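# Level the hanging flower dryer ring and keep flowers clipped

## Task

Bring the dryer's ring to a horizontal hang without deforming any flower stem; at the end the dryer must swing free from its rail, and each flower must hang upside down, held by a clip on its stem.

## Robot and tools

ROBOT. Two FANUC CRX-5iA six-joint arms, left_arm and right_arm, each carrying a Robotiq two-finger gripper that opens to 140 mm. The fingers can fold at a hinge. A part is held at the commanded force only when pinched in the outer quarter of the pads, near the tips. Deeper in, the fingers may wrap around it, hold a thin part loosely or not at all, squeeze a wide one harder than asked, or let go later. Pushing fingertips into a surface folds them with little resistance, so the arm may travel past it and the next grip can fail.

FRAMES. Scene frame: origin at table-top height midway between the nominal bases, +z up, +x out over the table, +y toward left_arm (camera image sides do not follow arm names). Calibrated bases: left_arm at (+0.027, +0.363, +0.035) m, right_arm at (+0.001, -0.329, +0.035) m, both nearly unrotated. Each arm reports its hand position and orientation in its own base frame; fixed cameras and the table use the scene frame. Gripper axes: fingers point along +z, open and close along y. end_effector_position is the point between the closed pads; tips reach about 33 mm past it when nearly closed, only 9 mm when fully open. Reported hand poses may be off by a few centimetres.

THE ROW. Every motion command is built from rows of 18 numbers covering both arms, even if one stays still: left_arm's six joint angles, then its gripper position, force_limit, speed; then the same nine for right_arm. Joint numbers are absolute target angles in radians, ordered waist, shoulder, elbow, forearm roll, wrist pitch, wrist roll, matching the Joint positions printout. Ranges: waist -3.491 to 3.491, shoulder -3.140 to 3.140, elbow -1.187 to 4.328, forearm roll -3.316 to 3.316, wrist pitch -3.140 to 3.140, wrist roll -3.927 to 3.927. A target more than 0.010 rad beyond a limit (and beyond the current angle) is refused; one slightly past the real end is clipped and the result says "joint sent to its limit". The gripper three are each in [-1, 1] and are absolute settings, not offsets. position: +1 fully open, about -0.8 pads touching, -1 closes until blocked. force_limit: pad force roughly 14 N at -1, 40 N at 0, 58 N at +1 for a slow close. speed: roughly 30 mm/s at -1, 140 at 0, 250 at +1; a faster close grips much harder. Both start at +1. To leave a gripper unchanged, resend its last three numbers.

TOOLS.
- execute_actions(actions, cameras): actions is a list of actions, each a table of 1 to 15 rows run at 1/30 s per row (one action = 0.5 s); a short table repeats its last row. An empty list returns full state and all camera images.
- move(target, speed, blend, stop_force, zero, blocking, cameras): target is one row or a list of up to 15 rows of absolute joint targets; all joints travel together, so hands trace curves and do not avoid obstacles. speed is rad/s for the joint with the longest way, 0.01 to 3.92, default 0.5. blend (rad) rounds corners between listed targets; 0 stops at each. stop_force (N, 12 to 80) ends an arm's path when its estimated hand force rises that much against the motion; use low speed with it; zero (default true) re-zeroes first. blocking=false returns after about 0.5 s while the move runs. The result adds a "move:" line: done, off_target, moving, held or fault, possibly limits=held.
- wait(seconds 0 to 10), stop() to brake a running move, zoom_image(camera, region [x0,y0,x1,y1] pixels, at most 504 by 504) on the newest image, read_manual(section "licences"), finished_scene(scene) to end the scene irreversibly once the dryer is done.
Cameras: cam_head_left, cam_head_right, cam_high, cam_low, cam_left_wrist, cam_right_wrist, each 672x504.

RESULTS. end_effector_position (m) and end_effector_quat_wxyz per arm in its base frame; Joint positions, Joint velocities (rad, rad/s, same joint order); Joint targets, the angles now being driven toward; Tool commands; position_measured in counts (3 open, about 139 at 60 mm, 230 pads together); object_status 0 moving, 1 blocked while opening, 2 blocked while closing (grip on something), 3 reached target or pads met. Flange force is the estimated outside force along gripper axes, including held weight, noisy. "joint command not followed" means the arm-to-arm clearance check altered targets. MOTOR HOT warns of overheating before a long brake stop.

AVOID. Contact force of 150 N or joint torque at its limit (145 N m for the big three joints, 36.4 N m for the wrist joints) stops that arm for 10 s. Arms are stiff, so aiming even slightly past a firm contact can fault it. Keep the arms from pressing or colliding with each other and do not grip the other gripper. Don't drop parts, release moving ones, hit fixed things or let anything leave the table. Avoid heavy twist on the gripper and long stretched holds that heat motors. Handle stems gently so none is bent.

Each tool is called as name(argument=value, ...) on one line, values as JSON.

## Session

execute_actions(actions=[])

zoom_image(camera="cam_low", region=[310, 130, 430, 260])

zoom_image(camera="cam_head_right", region=[200, 60, 440, 300])

zoom_image(camera="cam_high", region=[180, 120, 480, 420])

Scene clock: 0.00 s.
left_arm: end_effector_position=(+0.3439, -0.2492, +0.3550) position_measured=3 object_status=3 end_effector_quat_wxyz=(-0.003, -0.457, +0.889, +0.037) | right_arm: end_effector_position=(+0.3000, +0.1540, +0.3071) position_measured=3 object_status=3 end_effector_quat_wxyz=(+0.039, +0.977, -0.028, +0.210)
Joint positions: left_arm=[-0.357 0.039 0.326 -0.049 -1.916 -0.279] | right_arm=[1.386 -0.544 -0.448 0.432 -1.669 0.169]
Joint velocities: within noise
Flange force (N): no reading
Joint targets: left_arm=[-0.357 0.039 0.326 -0.049 -1.916 -0.279] | right_arm=[1.386 -0.544 -0.448 0.432 -1.669 0.169]
Tool commands: left_gripper/position=+1.0 left_gripper/force_limit=+1.0 left_gripper/speed=+1.0 right_gripper/position=+1.0 right_gripper/force_limit=+1.0 right_gripper/speed=+1.0
camera_calibration:
cam_left_wrist: T_world_to_cam=[[-0.814105, 0.575214, 0.0797654, 0.402968], [0.562218, 0.746304, 0.356289, -0.127351], [0.145413, 0.334902, -0.930965, 0.507446], [0, 0, 0, 1]] pos_world=[0.325868, -0.306695, 0.485645]
cam_right_wrist: T_world_to_cam=[[-0.0697027, -0.996849, 0.0378707, 0.17677], [-0.993468, 0.0659279, -0.0931411, 0.320978], [0.0903508, -0.0441155, -0.994932, 0.431443], [0, 0, 0, 1]] pos_world=[0.292221, 0.174085, 0.452459]

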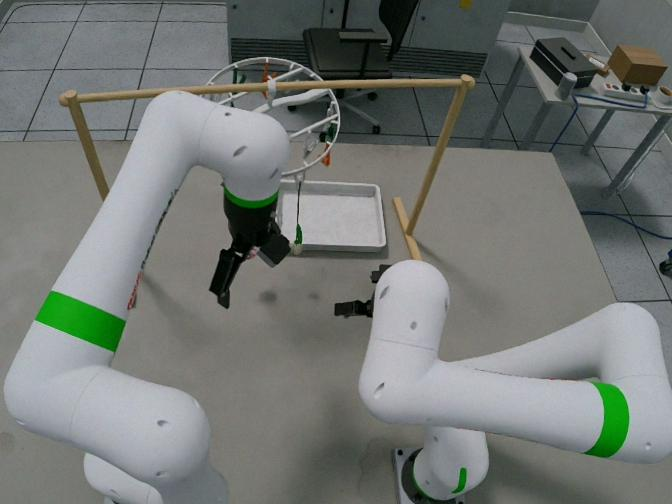

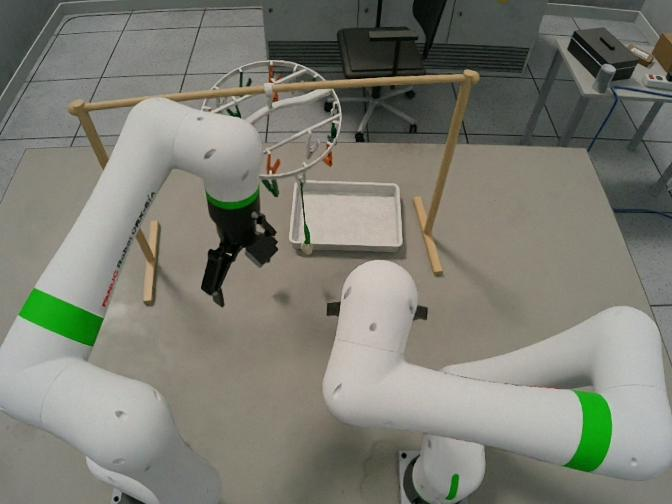

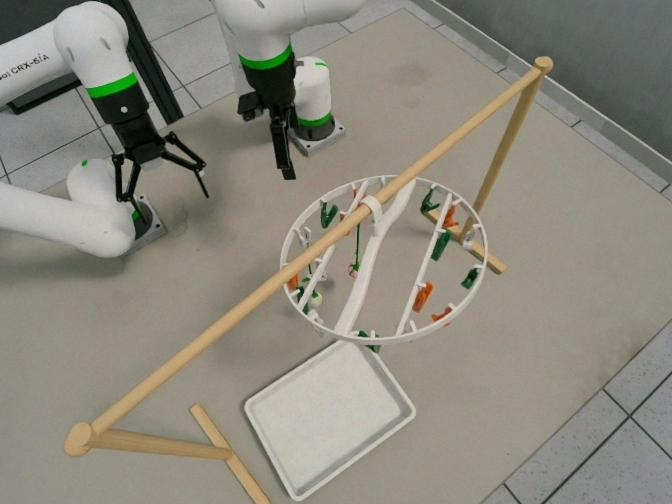

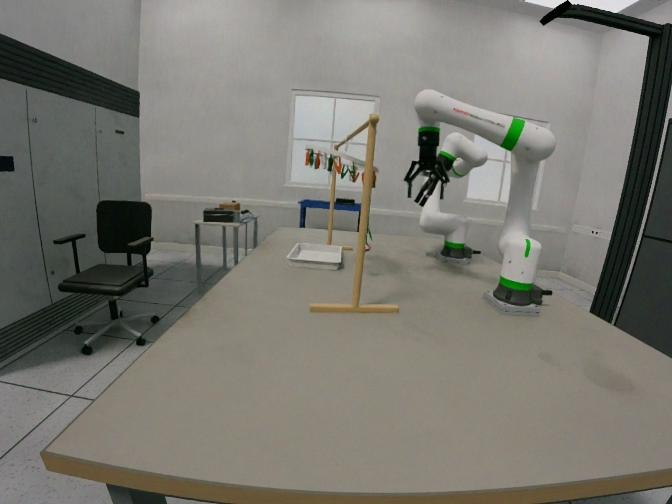

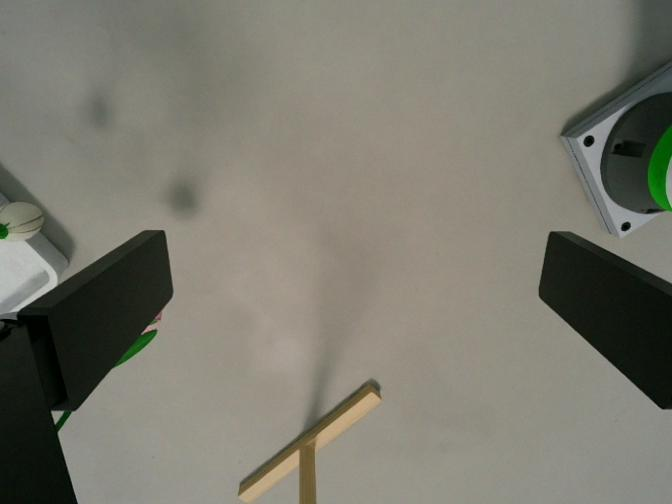

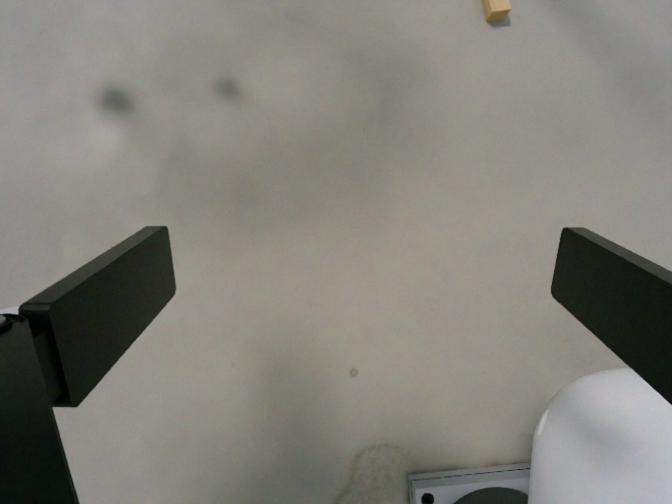

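Scaled by 3.877 from the camera's 672x504 image, which has a finer 960x720 frame.

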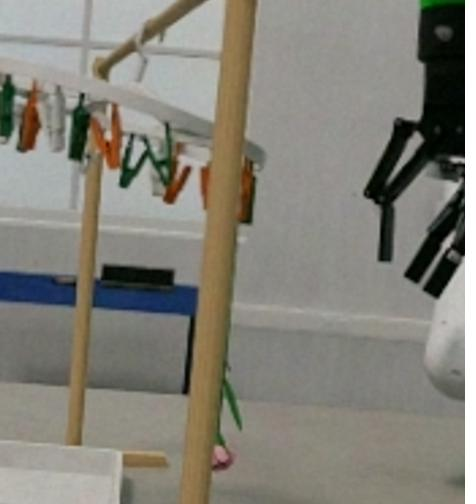

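Scaled by 2.100 from the camera's 672x504 image, which has a finer 960x720 frame.

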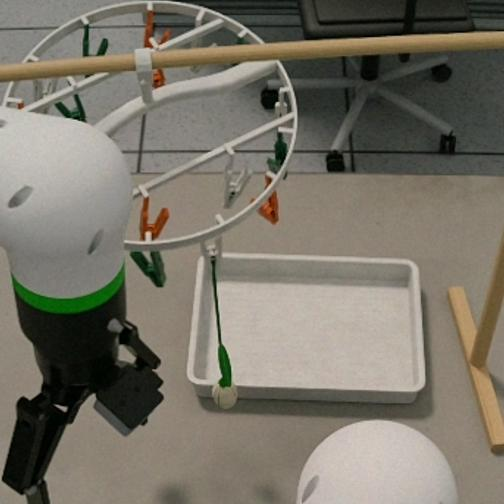

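Scaled by 1.680 from the camera's 672x504 image, which has a finer 960x720 frame.

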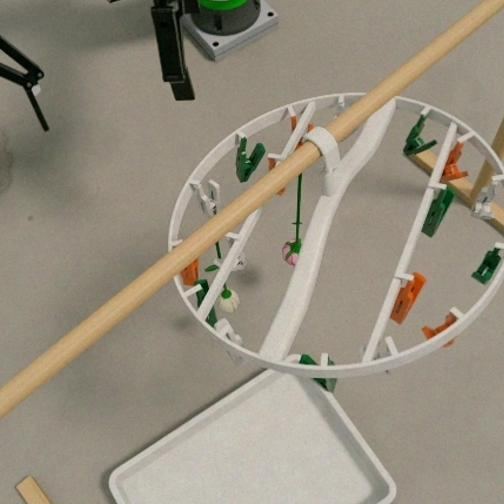

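move(target=[[-0.1,-1.0,-0.6,-0.05,-1.2,-0.6,-0.25,0.7,-1,1.386,-0.6,-0.5,0.432,-1.4,0.169,-0.2,-1,-1],[-0.07,-0.8,-0.9,-0.22,0.6,-1.43,-0.25,0.7,-1,0.5768,-0.5,-1.05,0,0.55,-1.571,-0.2,-1,-1]], speed=[0.7,0.9], cameras=["all"])

zoom_image(camera="cam_head_right", region=[190, 50, 360, 280])

zoom_image(camera="cam_high", region=[260, 160, 500, 360])

zoom_image(camera="cam_low", region=[290, 130, 410, 260])

Scene clock: 23.83 s.
left_arm: end_effector_position=(+0.4303, -0.2014, +0.5656) position_measured=160 object_status=3 end_effector_quat_wxyz=(+0.855, +0.082, +0.510, -0.044) | right_arm: end_effector_position=(+0.5122, +0.1782, +0.3201) position_measured=154 object_status=3 end_effector_quat_wxyz=(+0.678, -0.201, +0.678, +0.201)
Joint positions: left_arm=[-0.07 -0.8 -0.9 -0.22 0.6 -1.43] | right_arm=[0.577 -0.5 -1.05 0 0.55 -1.571]
Flange force (N): no reading
Joint targets: left_arm=[-0.070 -0.800 -0.900 -0.220 0.600 -1.430] | right_arm=[0.577 -0.500 -1.050 0.000 0.550 -1.571]
move: done
camera_calibration:
cam_left_wrist: T_world_to_cam=[[0.149966, 0.984947, 0.0859637, 0.0931628], [-0.734076, 0.05268, 0.677021, -0.0500304], [0.662301, -0.164634, 0.730926, -0.58806], [0, 0, 0, 1]] pos_world=[0.338776, -0.185939, 0.455691]
cam_right_wrist: T_world_to_cam=[[-0.524545, 0.851336, 0.00896301, 0.128034], [-0.273074, -0.178206, 0.945343, -0.126346], [0.806401, 0.493427, 0.325955, -0.459096], [0, 0, 0, 1]] pos_world=[0.402873, 0.0950147, 0.267937]

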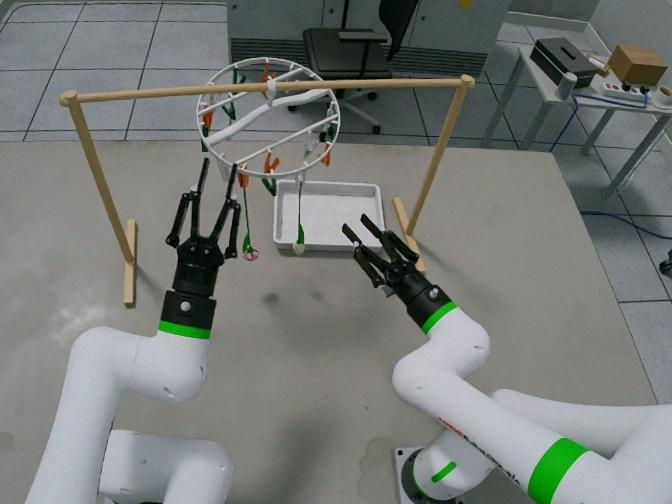

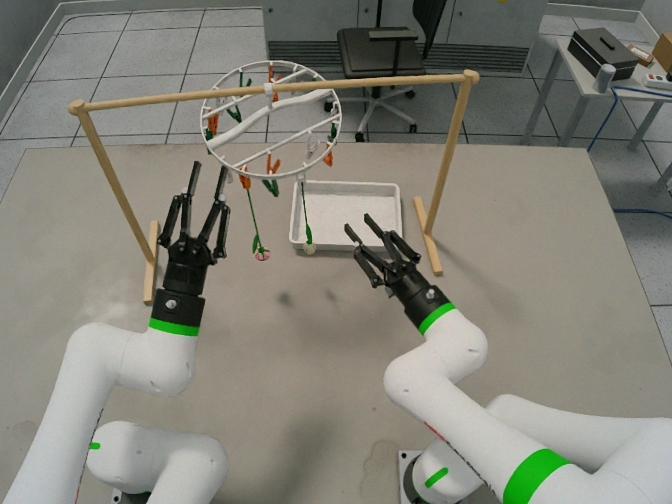

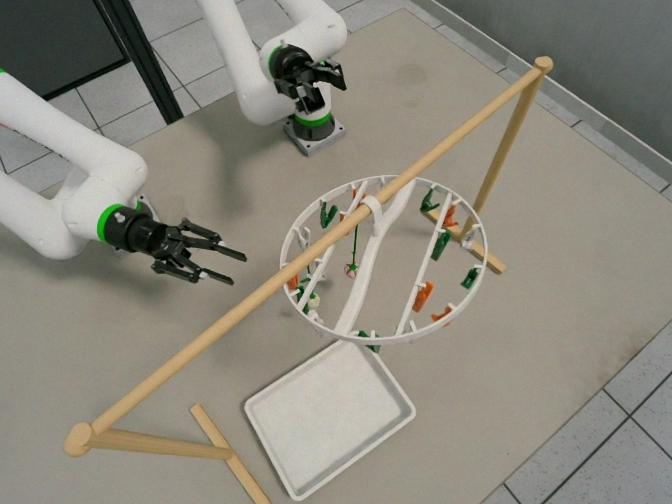

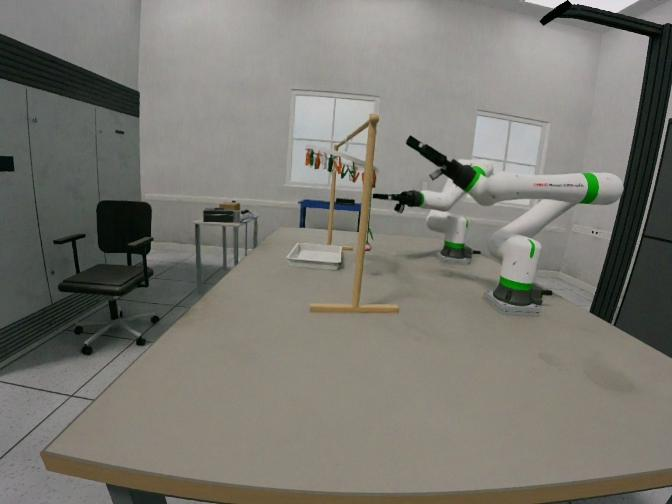

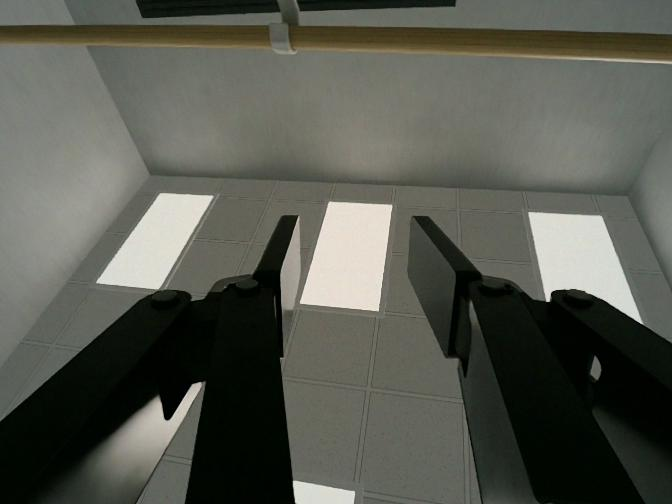

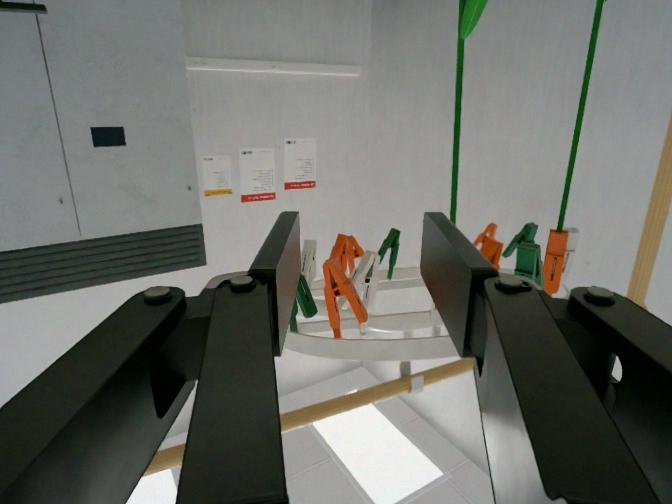

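Scaled by 2.191 from the camera's 672x504 image, which has a finer 960x720 frame.

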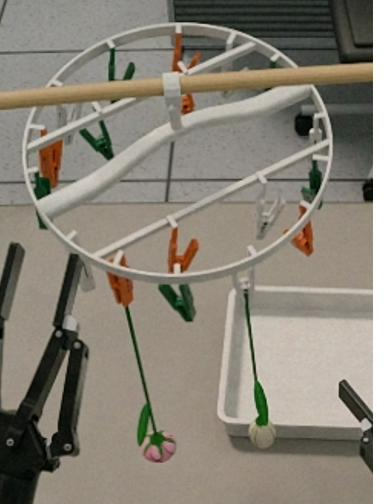

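Scaled by 2.100 from the camera's 672x504 image, which has a finer 960x720 frame.

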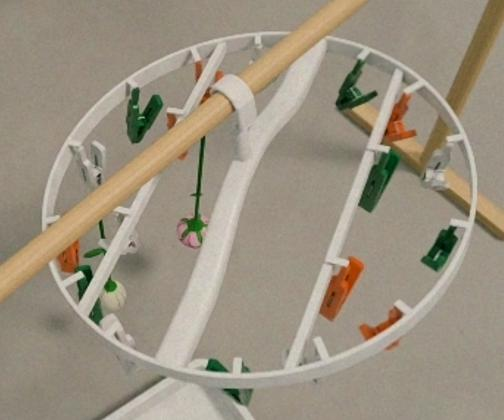

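Scaled by 3.877 from the camera's 672x504 image, which has a finer 960x720 frame.

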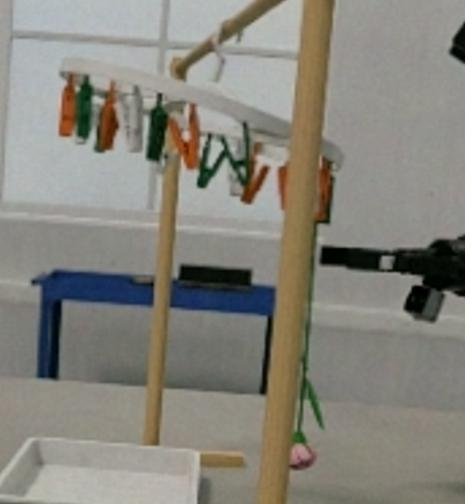

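move(target=[[-0.07,-0.8,-0.9,3.1416,-0.5,1.571,-0.25,0.7,-1,0.5768,-0.5,-1.05,0,0.55,-1.571,-0.2,-1,-1],[-0.3,-0.5,-1.05,3.1416,-0.75,1.571,-0.25,0.7,-1,0.75,-0.6,-1.08,0,0.45,-1.571,-0.2,-1,-1]], speed=[1.2,0.6], cameras=["cam_left_wrist","cam_right_wrist"])

zoom_image(camera="cam_left_wrist", region=[0, 60, 330, 340])

zoom_image(camera="cam_right_wrist", region=[150, 100, 600, 400])

Scene clock: 54.67 s.
left_arm: end_effector_position=(+0.5346, -0.0293, +0.3909) position_measured=160 object_status=3 end_effector_quat_wxyz=(+0.765, +0.094, +0.626, -0.116) | right_arm: end_effector_position=(+0.4591, +0.2500, +0.3141) position_measured=154 object_status=3 end_effector_quat_wxyz=(+0.648, -0.263, +0.668, +0.255)
Joint positions: left_arm=[-0.3 -0.5 -1.05 3.142 -0.75 1.571] | right_arm=[0.75 -0.6 -1.08 0 0.45 -1.571]
Flange force (N): no reading
Joint targets: left_arm=[-0.300 -0.500 -1.050 3.142 -0.750 1.571] | right_arm=[0.750 -0.600 -1.080 0.000 0.450 -1.571]
move: done
camera_calibration:
cam_left_wrist: T_world_to_cam=[[0.285377, 0.958395, -0.00618182, -0.114123], [-0.487871, 0.150817, 0.859789, -0.0644225], [0.82495, -0.242348, 0.510613, -0.504238], [0, 0, 0, 1]] pos_world=[0.41711, -0.00310971, 0.312155]
cam_right_wrist: T_world_to_cam=[[-0.663185, 0.748409, 0.00829056, 0.12873], [-0.217368, -0.203191, 0.954707, -0.144723], [0.716196, 0.631345, 0.297433, -0.433771], [0, 0, 0, 1]] pos_world=[0.364578, 0.14811, 0.266119]
Images, in order (width x height): cam_left_wrist 672x504, cam_right_wrist 672x504.

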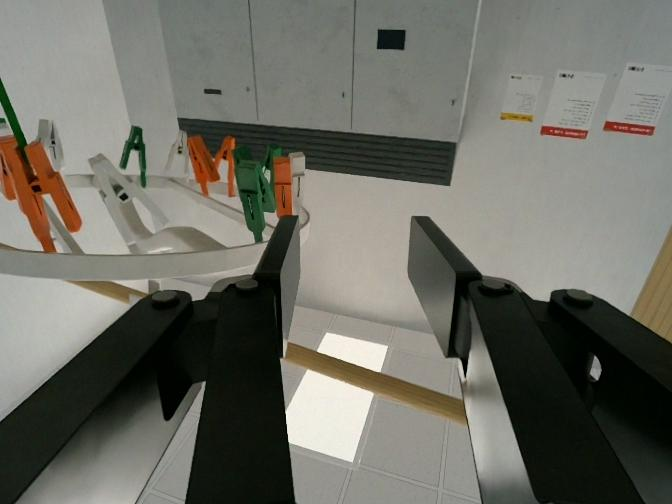

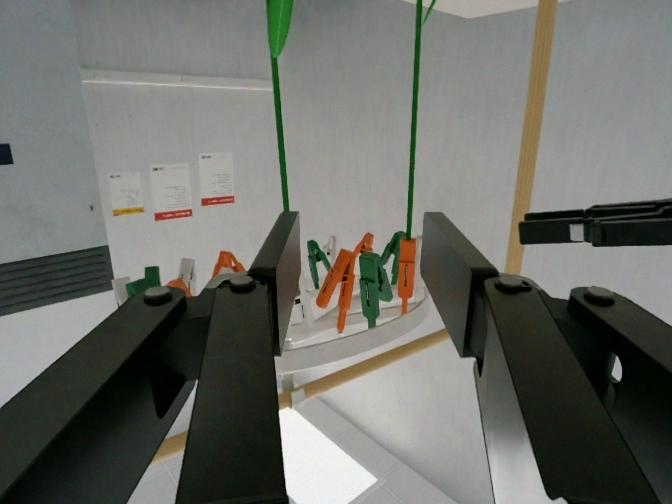

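Scaled by 1.527 from the camera's 672x504 image, which has a finer 960x720 frame.

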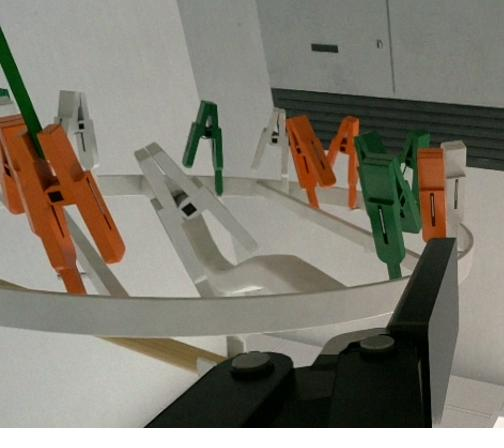

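Scaled by 1.120 from the camera's 672x504 image, which has a finer 960x720 frame.

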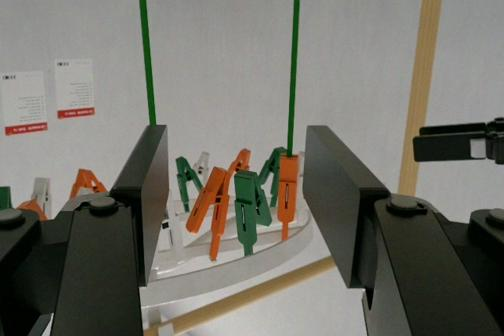

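execute_actions(actions=[], cameras=["cam_high","cam_head_right"])

zoom_image(camera="cam_high", region=[270, 170, 390, 270])

zoom_image(camera="cam_high", region=[380, 170, 500, 270])

zoom_image(camera="cam_high", region=[270, 255, 390, 355])

zoom_image(camera="cam_high", region=[380, 255, 500, 355])

zoom_image(camera="cam_head_right", region=[190, 50, 350, 200])

Scene clock: 83.33 s.
left_arm: end_effector_position=(+0.5347, -0.0293, +0.3909) position_measured=160 object_status=3 end_effector_quat_wxyz=(+0.765, +0.095, +0.626, -0.116) | right_arm: end_effector_position=(+0.4590, +0.2500, +0.3141) position_measured=154 object_status=3 end_effector_quat_wxyz=(+0.648, -0.263, +0.668, +0.255)
Joint positions: left_arm=[-0.3 -0.5 -1.05 3.142 -0.75 1.571] | right_arm=[0.75 -0.6 -1.08 0 0.45 -1.571]
Joint velocities: within noise
Flange force (N): no reading
Joint targets: left_arm=[-0.300 -0.500 -1.050 3.142 -0.750 1.571] | right_arm=[0.750 -0.600 -1.080 0.000 0.450 -1.571]
Tool commands: left_gripper/position=-0.25 left_gripper/force_limit=+0.7 left_gripper/speed=-1.0 right_gripper/position=-0.2 right_gripper/force_limit=-1.0 right_gripper/speed=-1.0
Images, in order (width x height): cam_head_right 672x504, cam_high 672x504.

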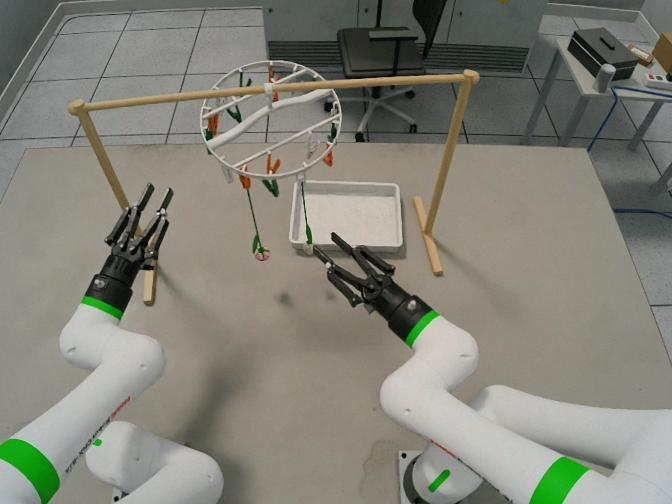

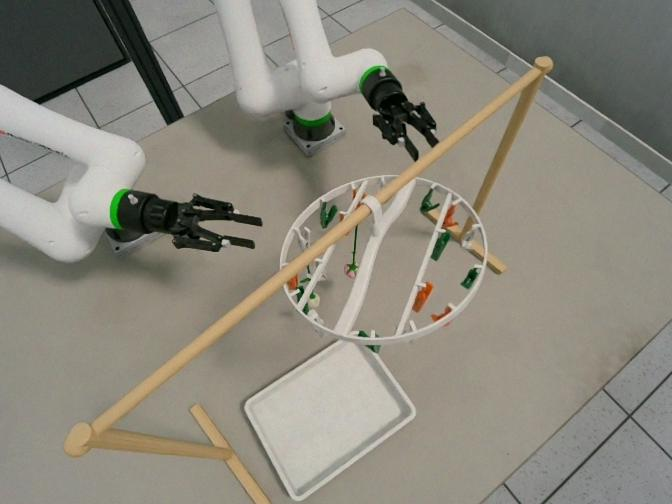

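Scaled by 4.200 from the camera's 672x504 image, which has a finer 960x720 frame.

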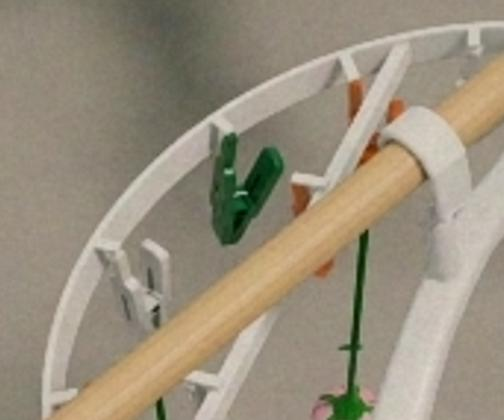

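Scaled by 4.200 from the camera's 672x504 image, which has a finer 960x720 frame.

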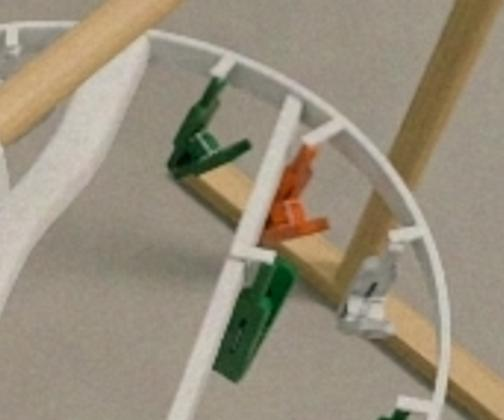

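Scaled by 4.200 from the camera's 672x504 image, which has a finer 960x720 frame.

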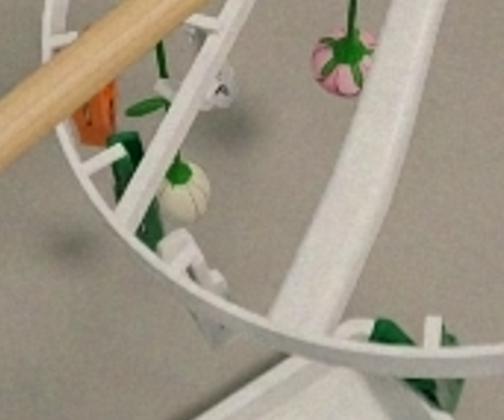

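Scaled by 4.200 from the camera's 672x504 image, which has a finer 960x720 frame.

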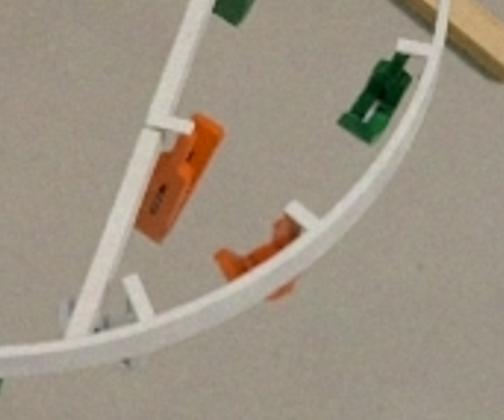

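Scaled by 3.150 from the camera's 672x504 image, which has a finer 960x720 frame.

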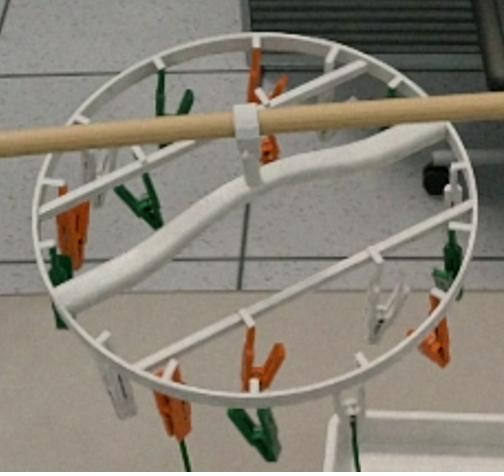

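execute_actions(actions=[])

zoom_image(camera="cam_head_right", region=[190, 50, 350, 200])

zoom_image(camera="cam_low", region=[200, 100, 480, 310])

Scene clock: 113.93 s.
left_arm: end_effector_position=(+0.5347, -0.0293, +0.3909) position_measured=160 object_status=3 end_effector_quat_wxyz=(+0.765, +0.095, +0.626, -0.116) | right_arm: end_effector_position=(+0.4590, +0.2500, +0.3141) position_measured=154 object_status=3 end_effector_quat_wxyz=(+0.648, -0.263, +0.668, +0.255)
Joint positions: left_arm=[-0.3 -0.5 -1.05 3.142 -0.75 1.571] | right_arm=[0.75 -0.6 -1.08 0 0.45 -1.571]
Joint velocities: within noise
Flange force (N): no reading
Joint targets: left_arm=[-0.300 -0.500 -1.050 3.142 -0.750 1.571] | right_arm=[0.750 -0.600 -1.080 0.000 0.450 -1.571]
Tool commands: left_gripper/position=-0.25 left_gripper/force_limit=+0.7 left_gripper/speed=-1.0 right_gripper/position=-0.2 right_gripper/force_limit=-1.0 right_gripper/speed=-1.0
camera_calibration:
cam_left_wrist: T_world_to_cam=[[0.28539, 0.958391, -0.006206, -0.114122], [-0.487863, 0.150844, 0.859789, -0.0644257], [0.82495, -0.242348, 0.510613, -0.504238], [0, 0, 0, 1]] pos_world=[0.41711, -0.0031097, 0.312155]
cam_right_wrist: T_world_to_cam=[[-0.663234, 0.748367, 0.00827068, 0.128759], [-0.217383, -0.203205, 0.9547, -0.144714], [0.716146, 0.631391, 0.297455, -0.433765], [0, 0, 0, 1]] pos_world=[0.364578, 0.14811, 0.266119]

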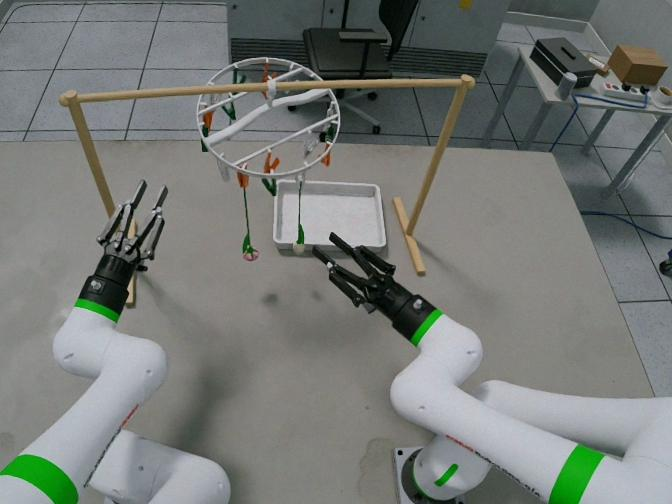

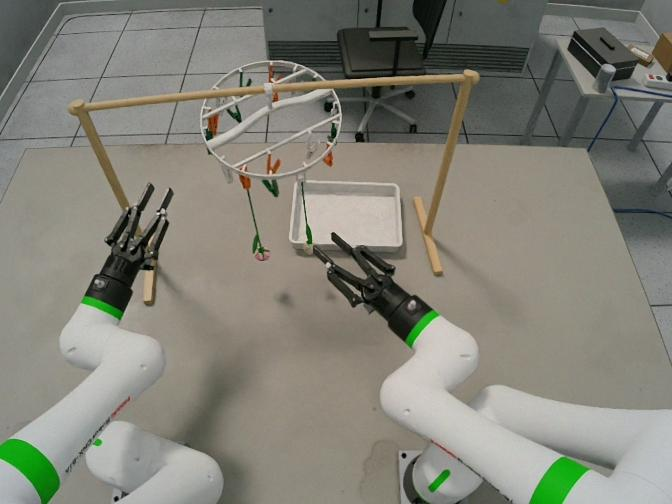

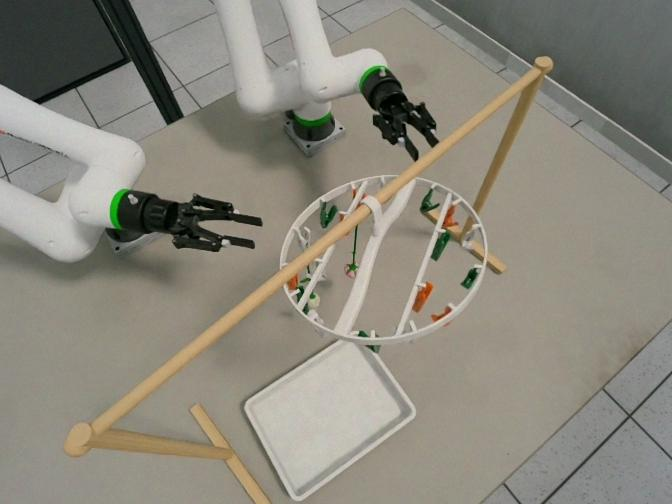

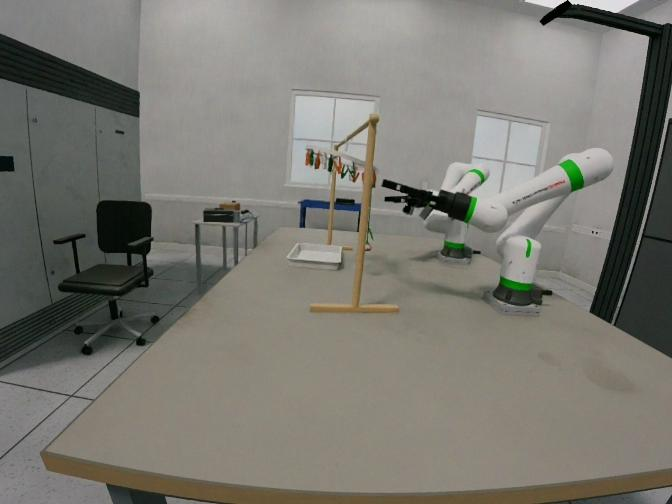

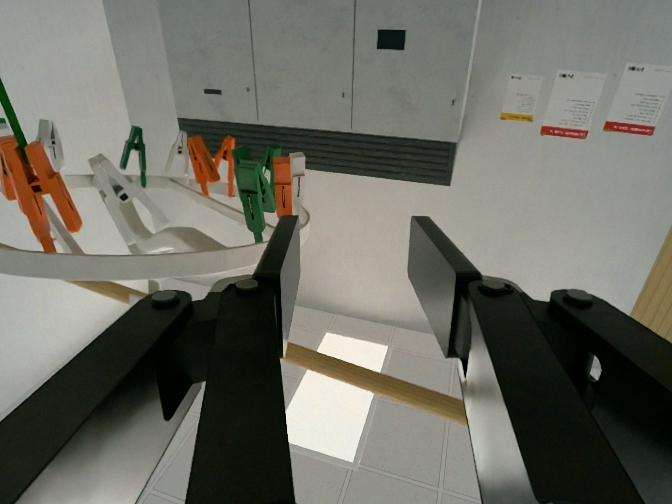

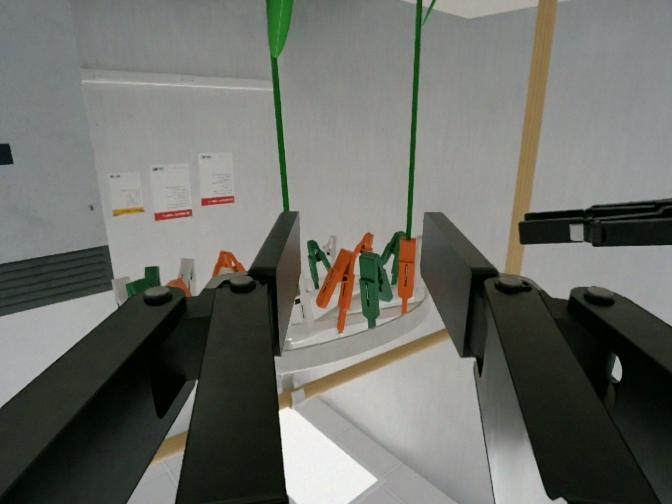

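Scaled by 3.150 from the camera's 672x504 image, which has a finer 960x720 frame.

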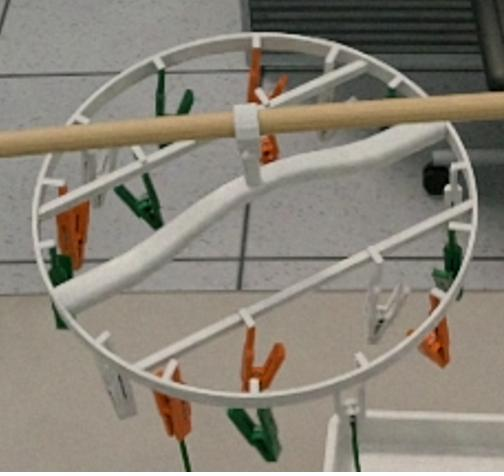

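Scaled by 1.800 from the camera's 672x504 image, which has a finer 960x720 frame.

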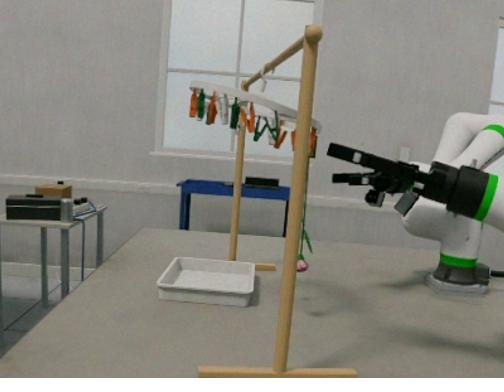

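zoom_image(camera="cam_left_wrist", region=[0, 60, 320, 300])

zoom_image(camera="cam_right_wrist", region=[80, 180, 450, 420])

zoom_image(camera="cam_high", region=[260, 160, 510, 360])

zoom_image(camera="cam_head_left", region=[180, 40, 360, 200])

zoom_image(camera="cam_low", region=[295, 110, 395, 200])

Scaled by 1.575 from the camera's 672x504 image, which has a finer 960x720 frame.

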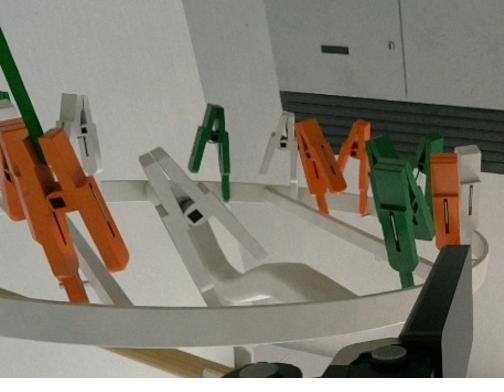

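Scaled by 1.362 from the camera's 672x504 image, which has a finer 960x720 frame.

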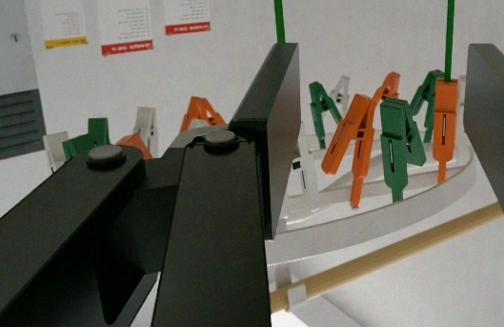

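Scaled by 2.016 from the camera's 672x504 image, which has a finer 960x720 frame.

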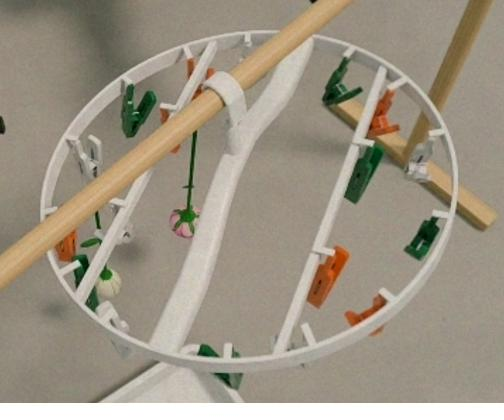

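Scaled by 2.800 from the camera's 672x504 image, which has a finer 960x720 frame.

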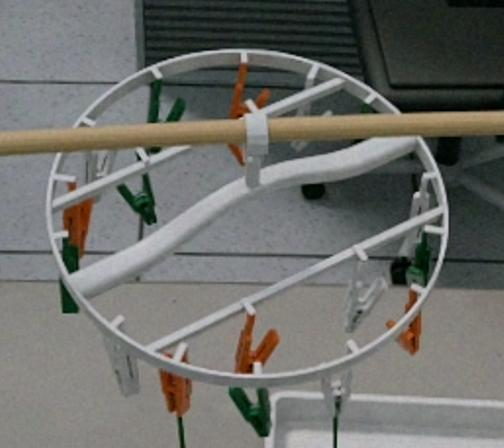

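Scaled by 5.040 from the camera's 672x504 image, which has a finer 960x720 frame.

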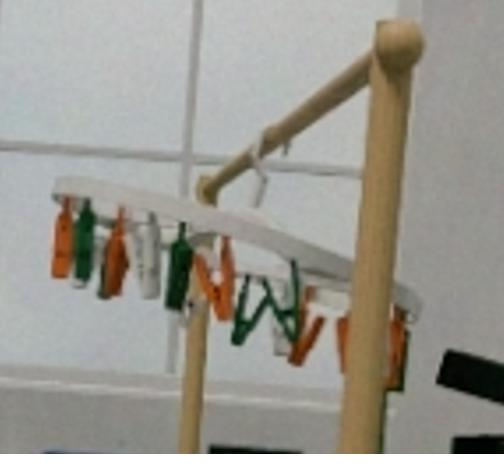

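move(target=[-0.396,-0.657,-0.91,3.1416,-0.253,1.571,-0.25,0.7,-1,0.75,-0.6,-1.08,0,0.45,-1.571,-0.2,-1,-1], cameras=["cam_left_wrist"])

zoom_image(camera="cam_left_wrist", region=[40, 40, 440, 280])

Scene clock: 261.87 s.
left_arm: end_effector_position=(+0.5322, -0.0816, +0.4020) position_measured=160 object_status=3 end_effector_quat_wxyz=(+0.693, +0.139, +0.693, -0.139) | right_arm: end_effector_position=(+0.4590, +0.2500, +0.3141) position_measured=154 object_status=3 end_effector_quat_wxyz=(+0.648, -0.263, +0.668, +0.255)
Joint positions: left_arm=[-0.396 -0.657 -0.91 3.142 -0.253 1.571] | right_arm=[0.75 -0.6 -1.08 0 0.45 -1.571]
Flange force (N): no reading
Joint targets: left_arm=[-0.396 -0.657 -0.910 3.142 -0.253 1.571] | right_arm=[0.750 -0.600 -1.080 0.000 0.450 -1.571]
move: done
camera_calibration:
cam_left_wrist: T_world_to_cam=[[0.374929, 0.927045, -0.00392698, -0.11439], [-0.304166, 0.127015, 0.944113, -0.200912], [0.875735, -0.352781, 0.329598, -0.483781], [0, 0, 0, 1]] pos_world=[0.405441, -0.0391047, 0.348687]
Images, in order (width x height): cam_left_wrist 672x504.

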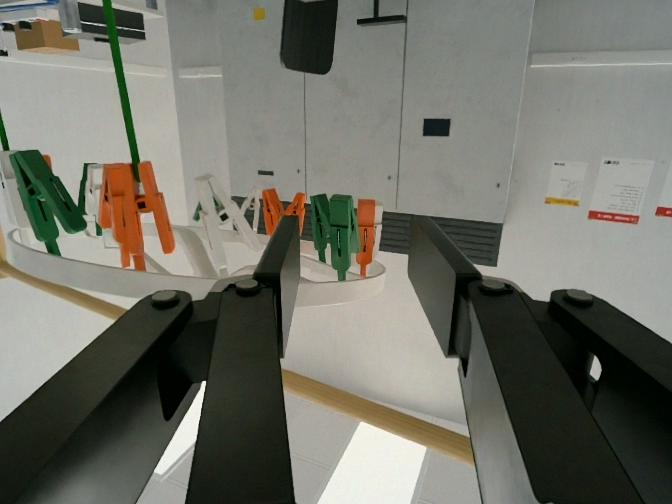

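Scaled by 1.260 from the camera's 672x504 image, which has a finer 960x720 frame.

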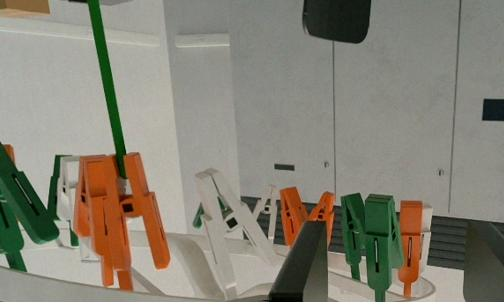

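move(target=[[-0.4,-0.676,-0.8627,3.1416,-0.187,1.571,-0.25,0.7,-1,0.75,-0.6,-1.08,0,0.45,-1.571,-0.2,-1,-1],[-0.4,-0.332,-0.6825,3.1416,-0.3505,1.571,-0.25,0.7,-1,0.75,-0.6,-1.08,0,0.45,-1.571,-0.2,-1,-1]], speed=0.25, cameras=["cam_left_wrist","cam_low"])

zoom_image(camera="cam_low", region=[295, 110, 435, 250])

Scene clock: 274.63 s.
left_arm: end_effector_position=(+0.6279, -0.1243, +0.4250) position_measured=160 object_status=3 end_effector_quat_wxyz=(+0.693, +0.140, +0.693, -0.141) | right_arm: end_effector_position=(+0.4590, +0.2500, +0.3141) position_measured=154 object_status=3 end_effector_quat_wxyz=(+0.648, -0.263, +0.668, +0.255)
Joint positions: left_arm=[-0.4 -0.332 -0.683 3.142 -0.35 1.571] | right_arm=[0.75 -0.6 -1.08 0 0.45 -1.571]
Flange force (N): no reading
Joint targets: left_arm=[-0.400 -0.332 -0.682 3.142 -0.351 1.571] | right_arm=[0.750 -0.600 -1.080 0.000 0.450 -1.571]
move: done
camera_calibration:
cam_left_wrist: T_world_to_cam=[[0.378683, 0.925518, -0.00400153, -0.113021], [-0.303642, 0.128319, 0.944106, -0.188238], [0.8743, -0.356302, 0.329618, -0.589842], [0, 0, 0, 1]] pos_world=[0.501341, -0.081404, 0.371687]
Images, in order (width x height): cam_low 672x504, cam_left_wrist 672x504.

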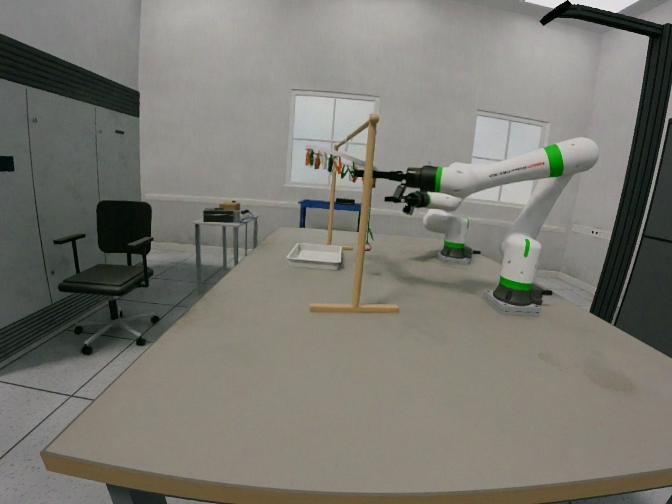

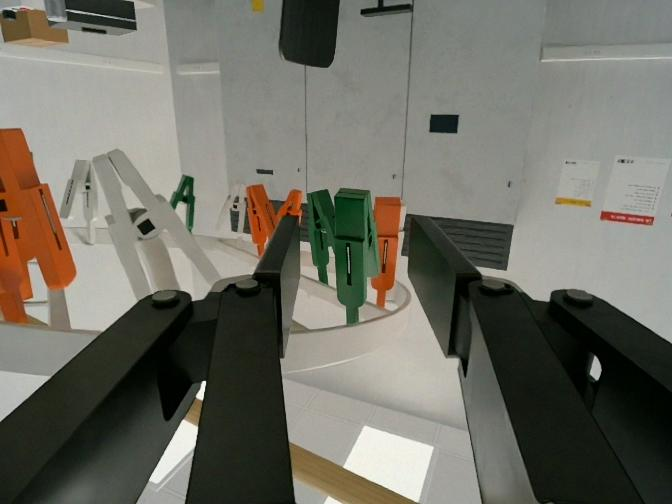

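Scaled by 3.600 from the camera's 672x504 image, which has a finer 960x720 frame.

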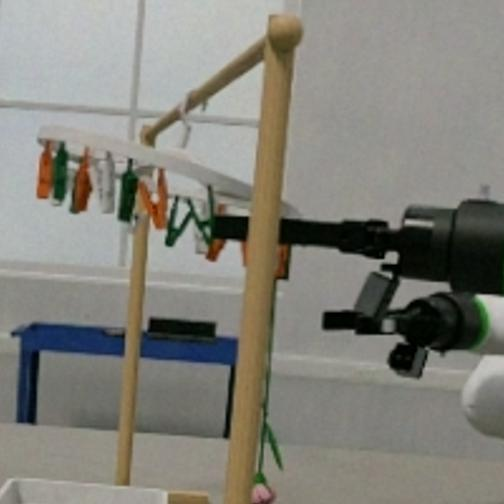

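move(target=[[-0.4,-0.275,-0.643,3.1416,-0.368,1.571,-0.25,0.7,-1,0.75,-0.6,-1.08,0,0.45,-1.571,-0.2,-1,-1],[-0.4,-0.275,-0.643,3.1416,-0.368,1.571,-1,-1,-1,0.75,-0.6,-1.08,0,0.45,-1.571,-0.2,-1,-1]], speed=0.2, cameras=["cam_left_wrist"])

Scene clock: 280.83 s.
left_arm: end_effector_position=(+0.6460, -0.1320, +0.4249) position_measured=208 object_status=2 end_effector_quat_wxyz=(+0.693, +0.140, +0.693, -0.141) | right_arm: end_effector_position=(+0.4590, +0.2500, +0.3141) position_measured=154 object_status=3 end_effector_quat_wxyz=(+0.648, -0.263, +0.668, +0.255)
Joint positions: left_arm=[-0.4 -0.275 -0.643 3.142 -0.368 1.571] | right_arm=[0.75 -0.6 -1.08 0 0.45 -1.571]
Flange force (N): no reading
Joint targets: left_arm=[-0.400 -0.275 -0.643 3.142 -0.368 1.571] | right_arm=[0.750 -0.600 -1.080 0.000 0.450 -1.571]
move: done
camera_calibration:
cam_left_wrist: T_world_to_cam=[[0.378655, 0.925529, -0.00391357, -0.112897], [-0.303677, 0.128233, 0.944106, -0.181632], [0.8743, -0.356302, 0.329619, -0.608429], [0, 0, 0, 1]] pos_world=[0.519541, -0.089004, 0.371587]
Images, in order (width x height): cam_left_wrist 672x504.

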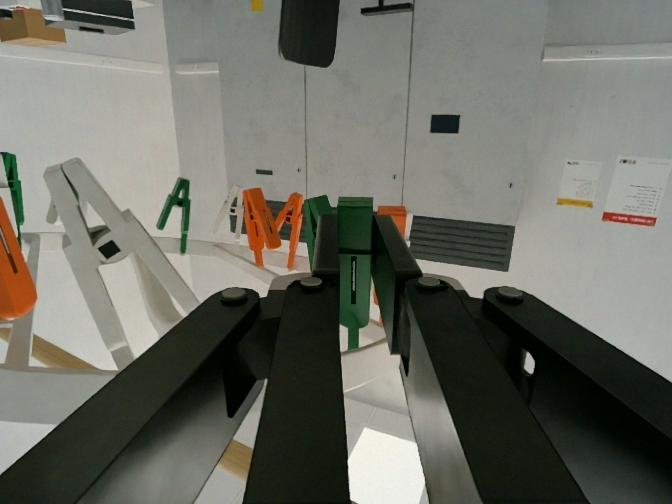

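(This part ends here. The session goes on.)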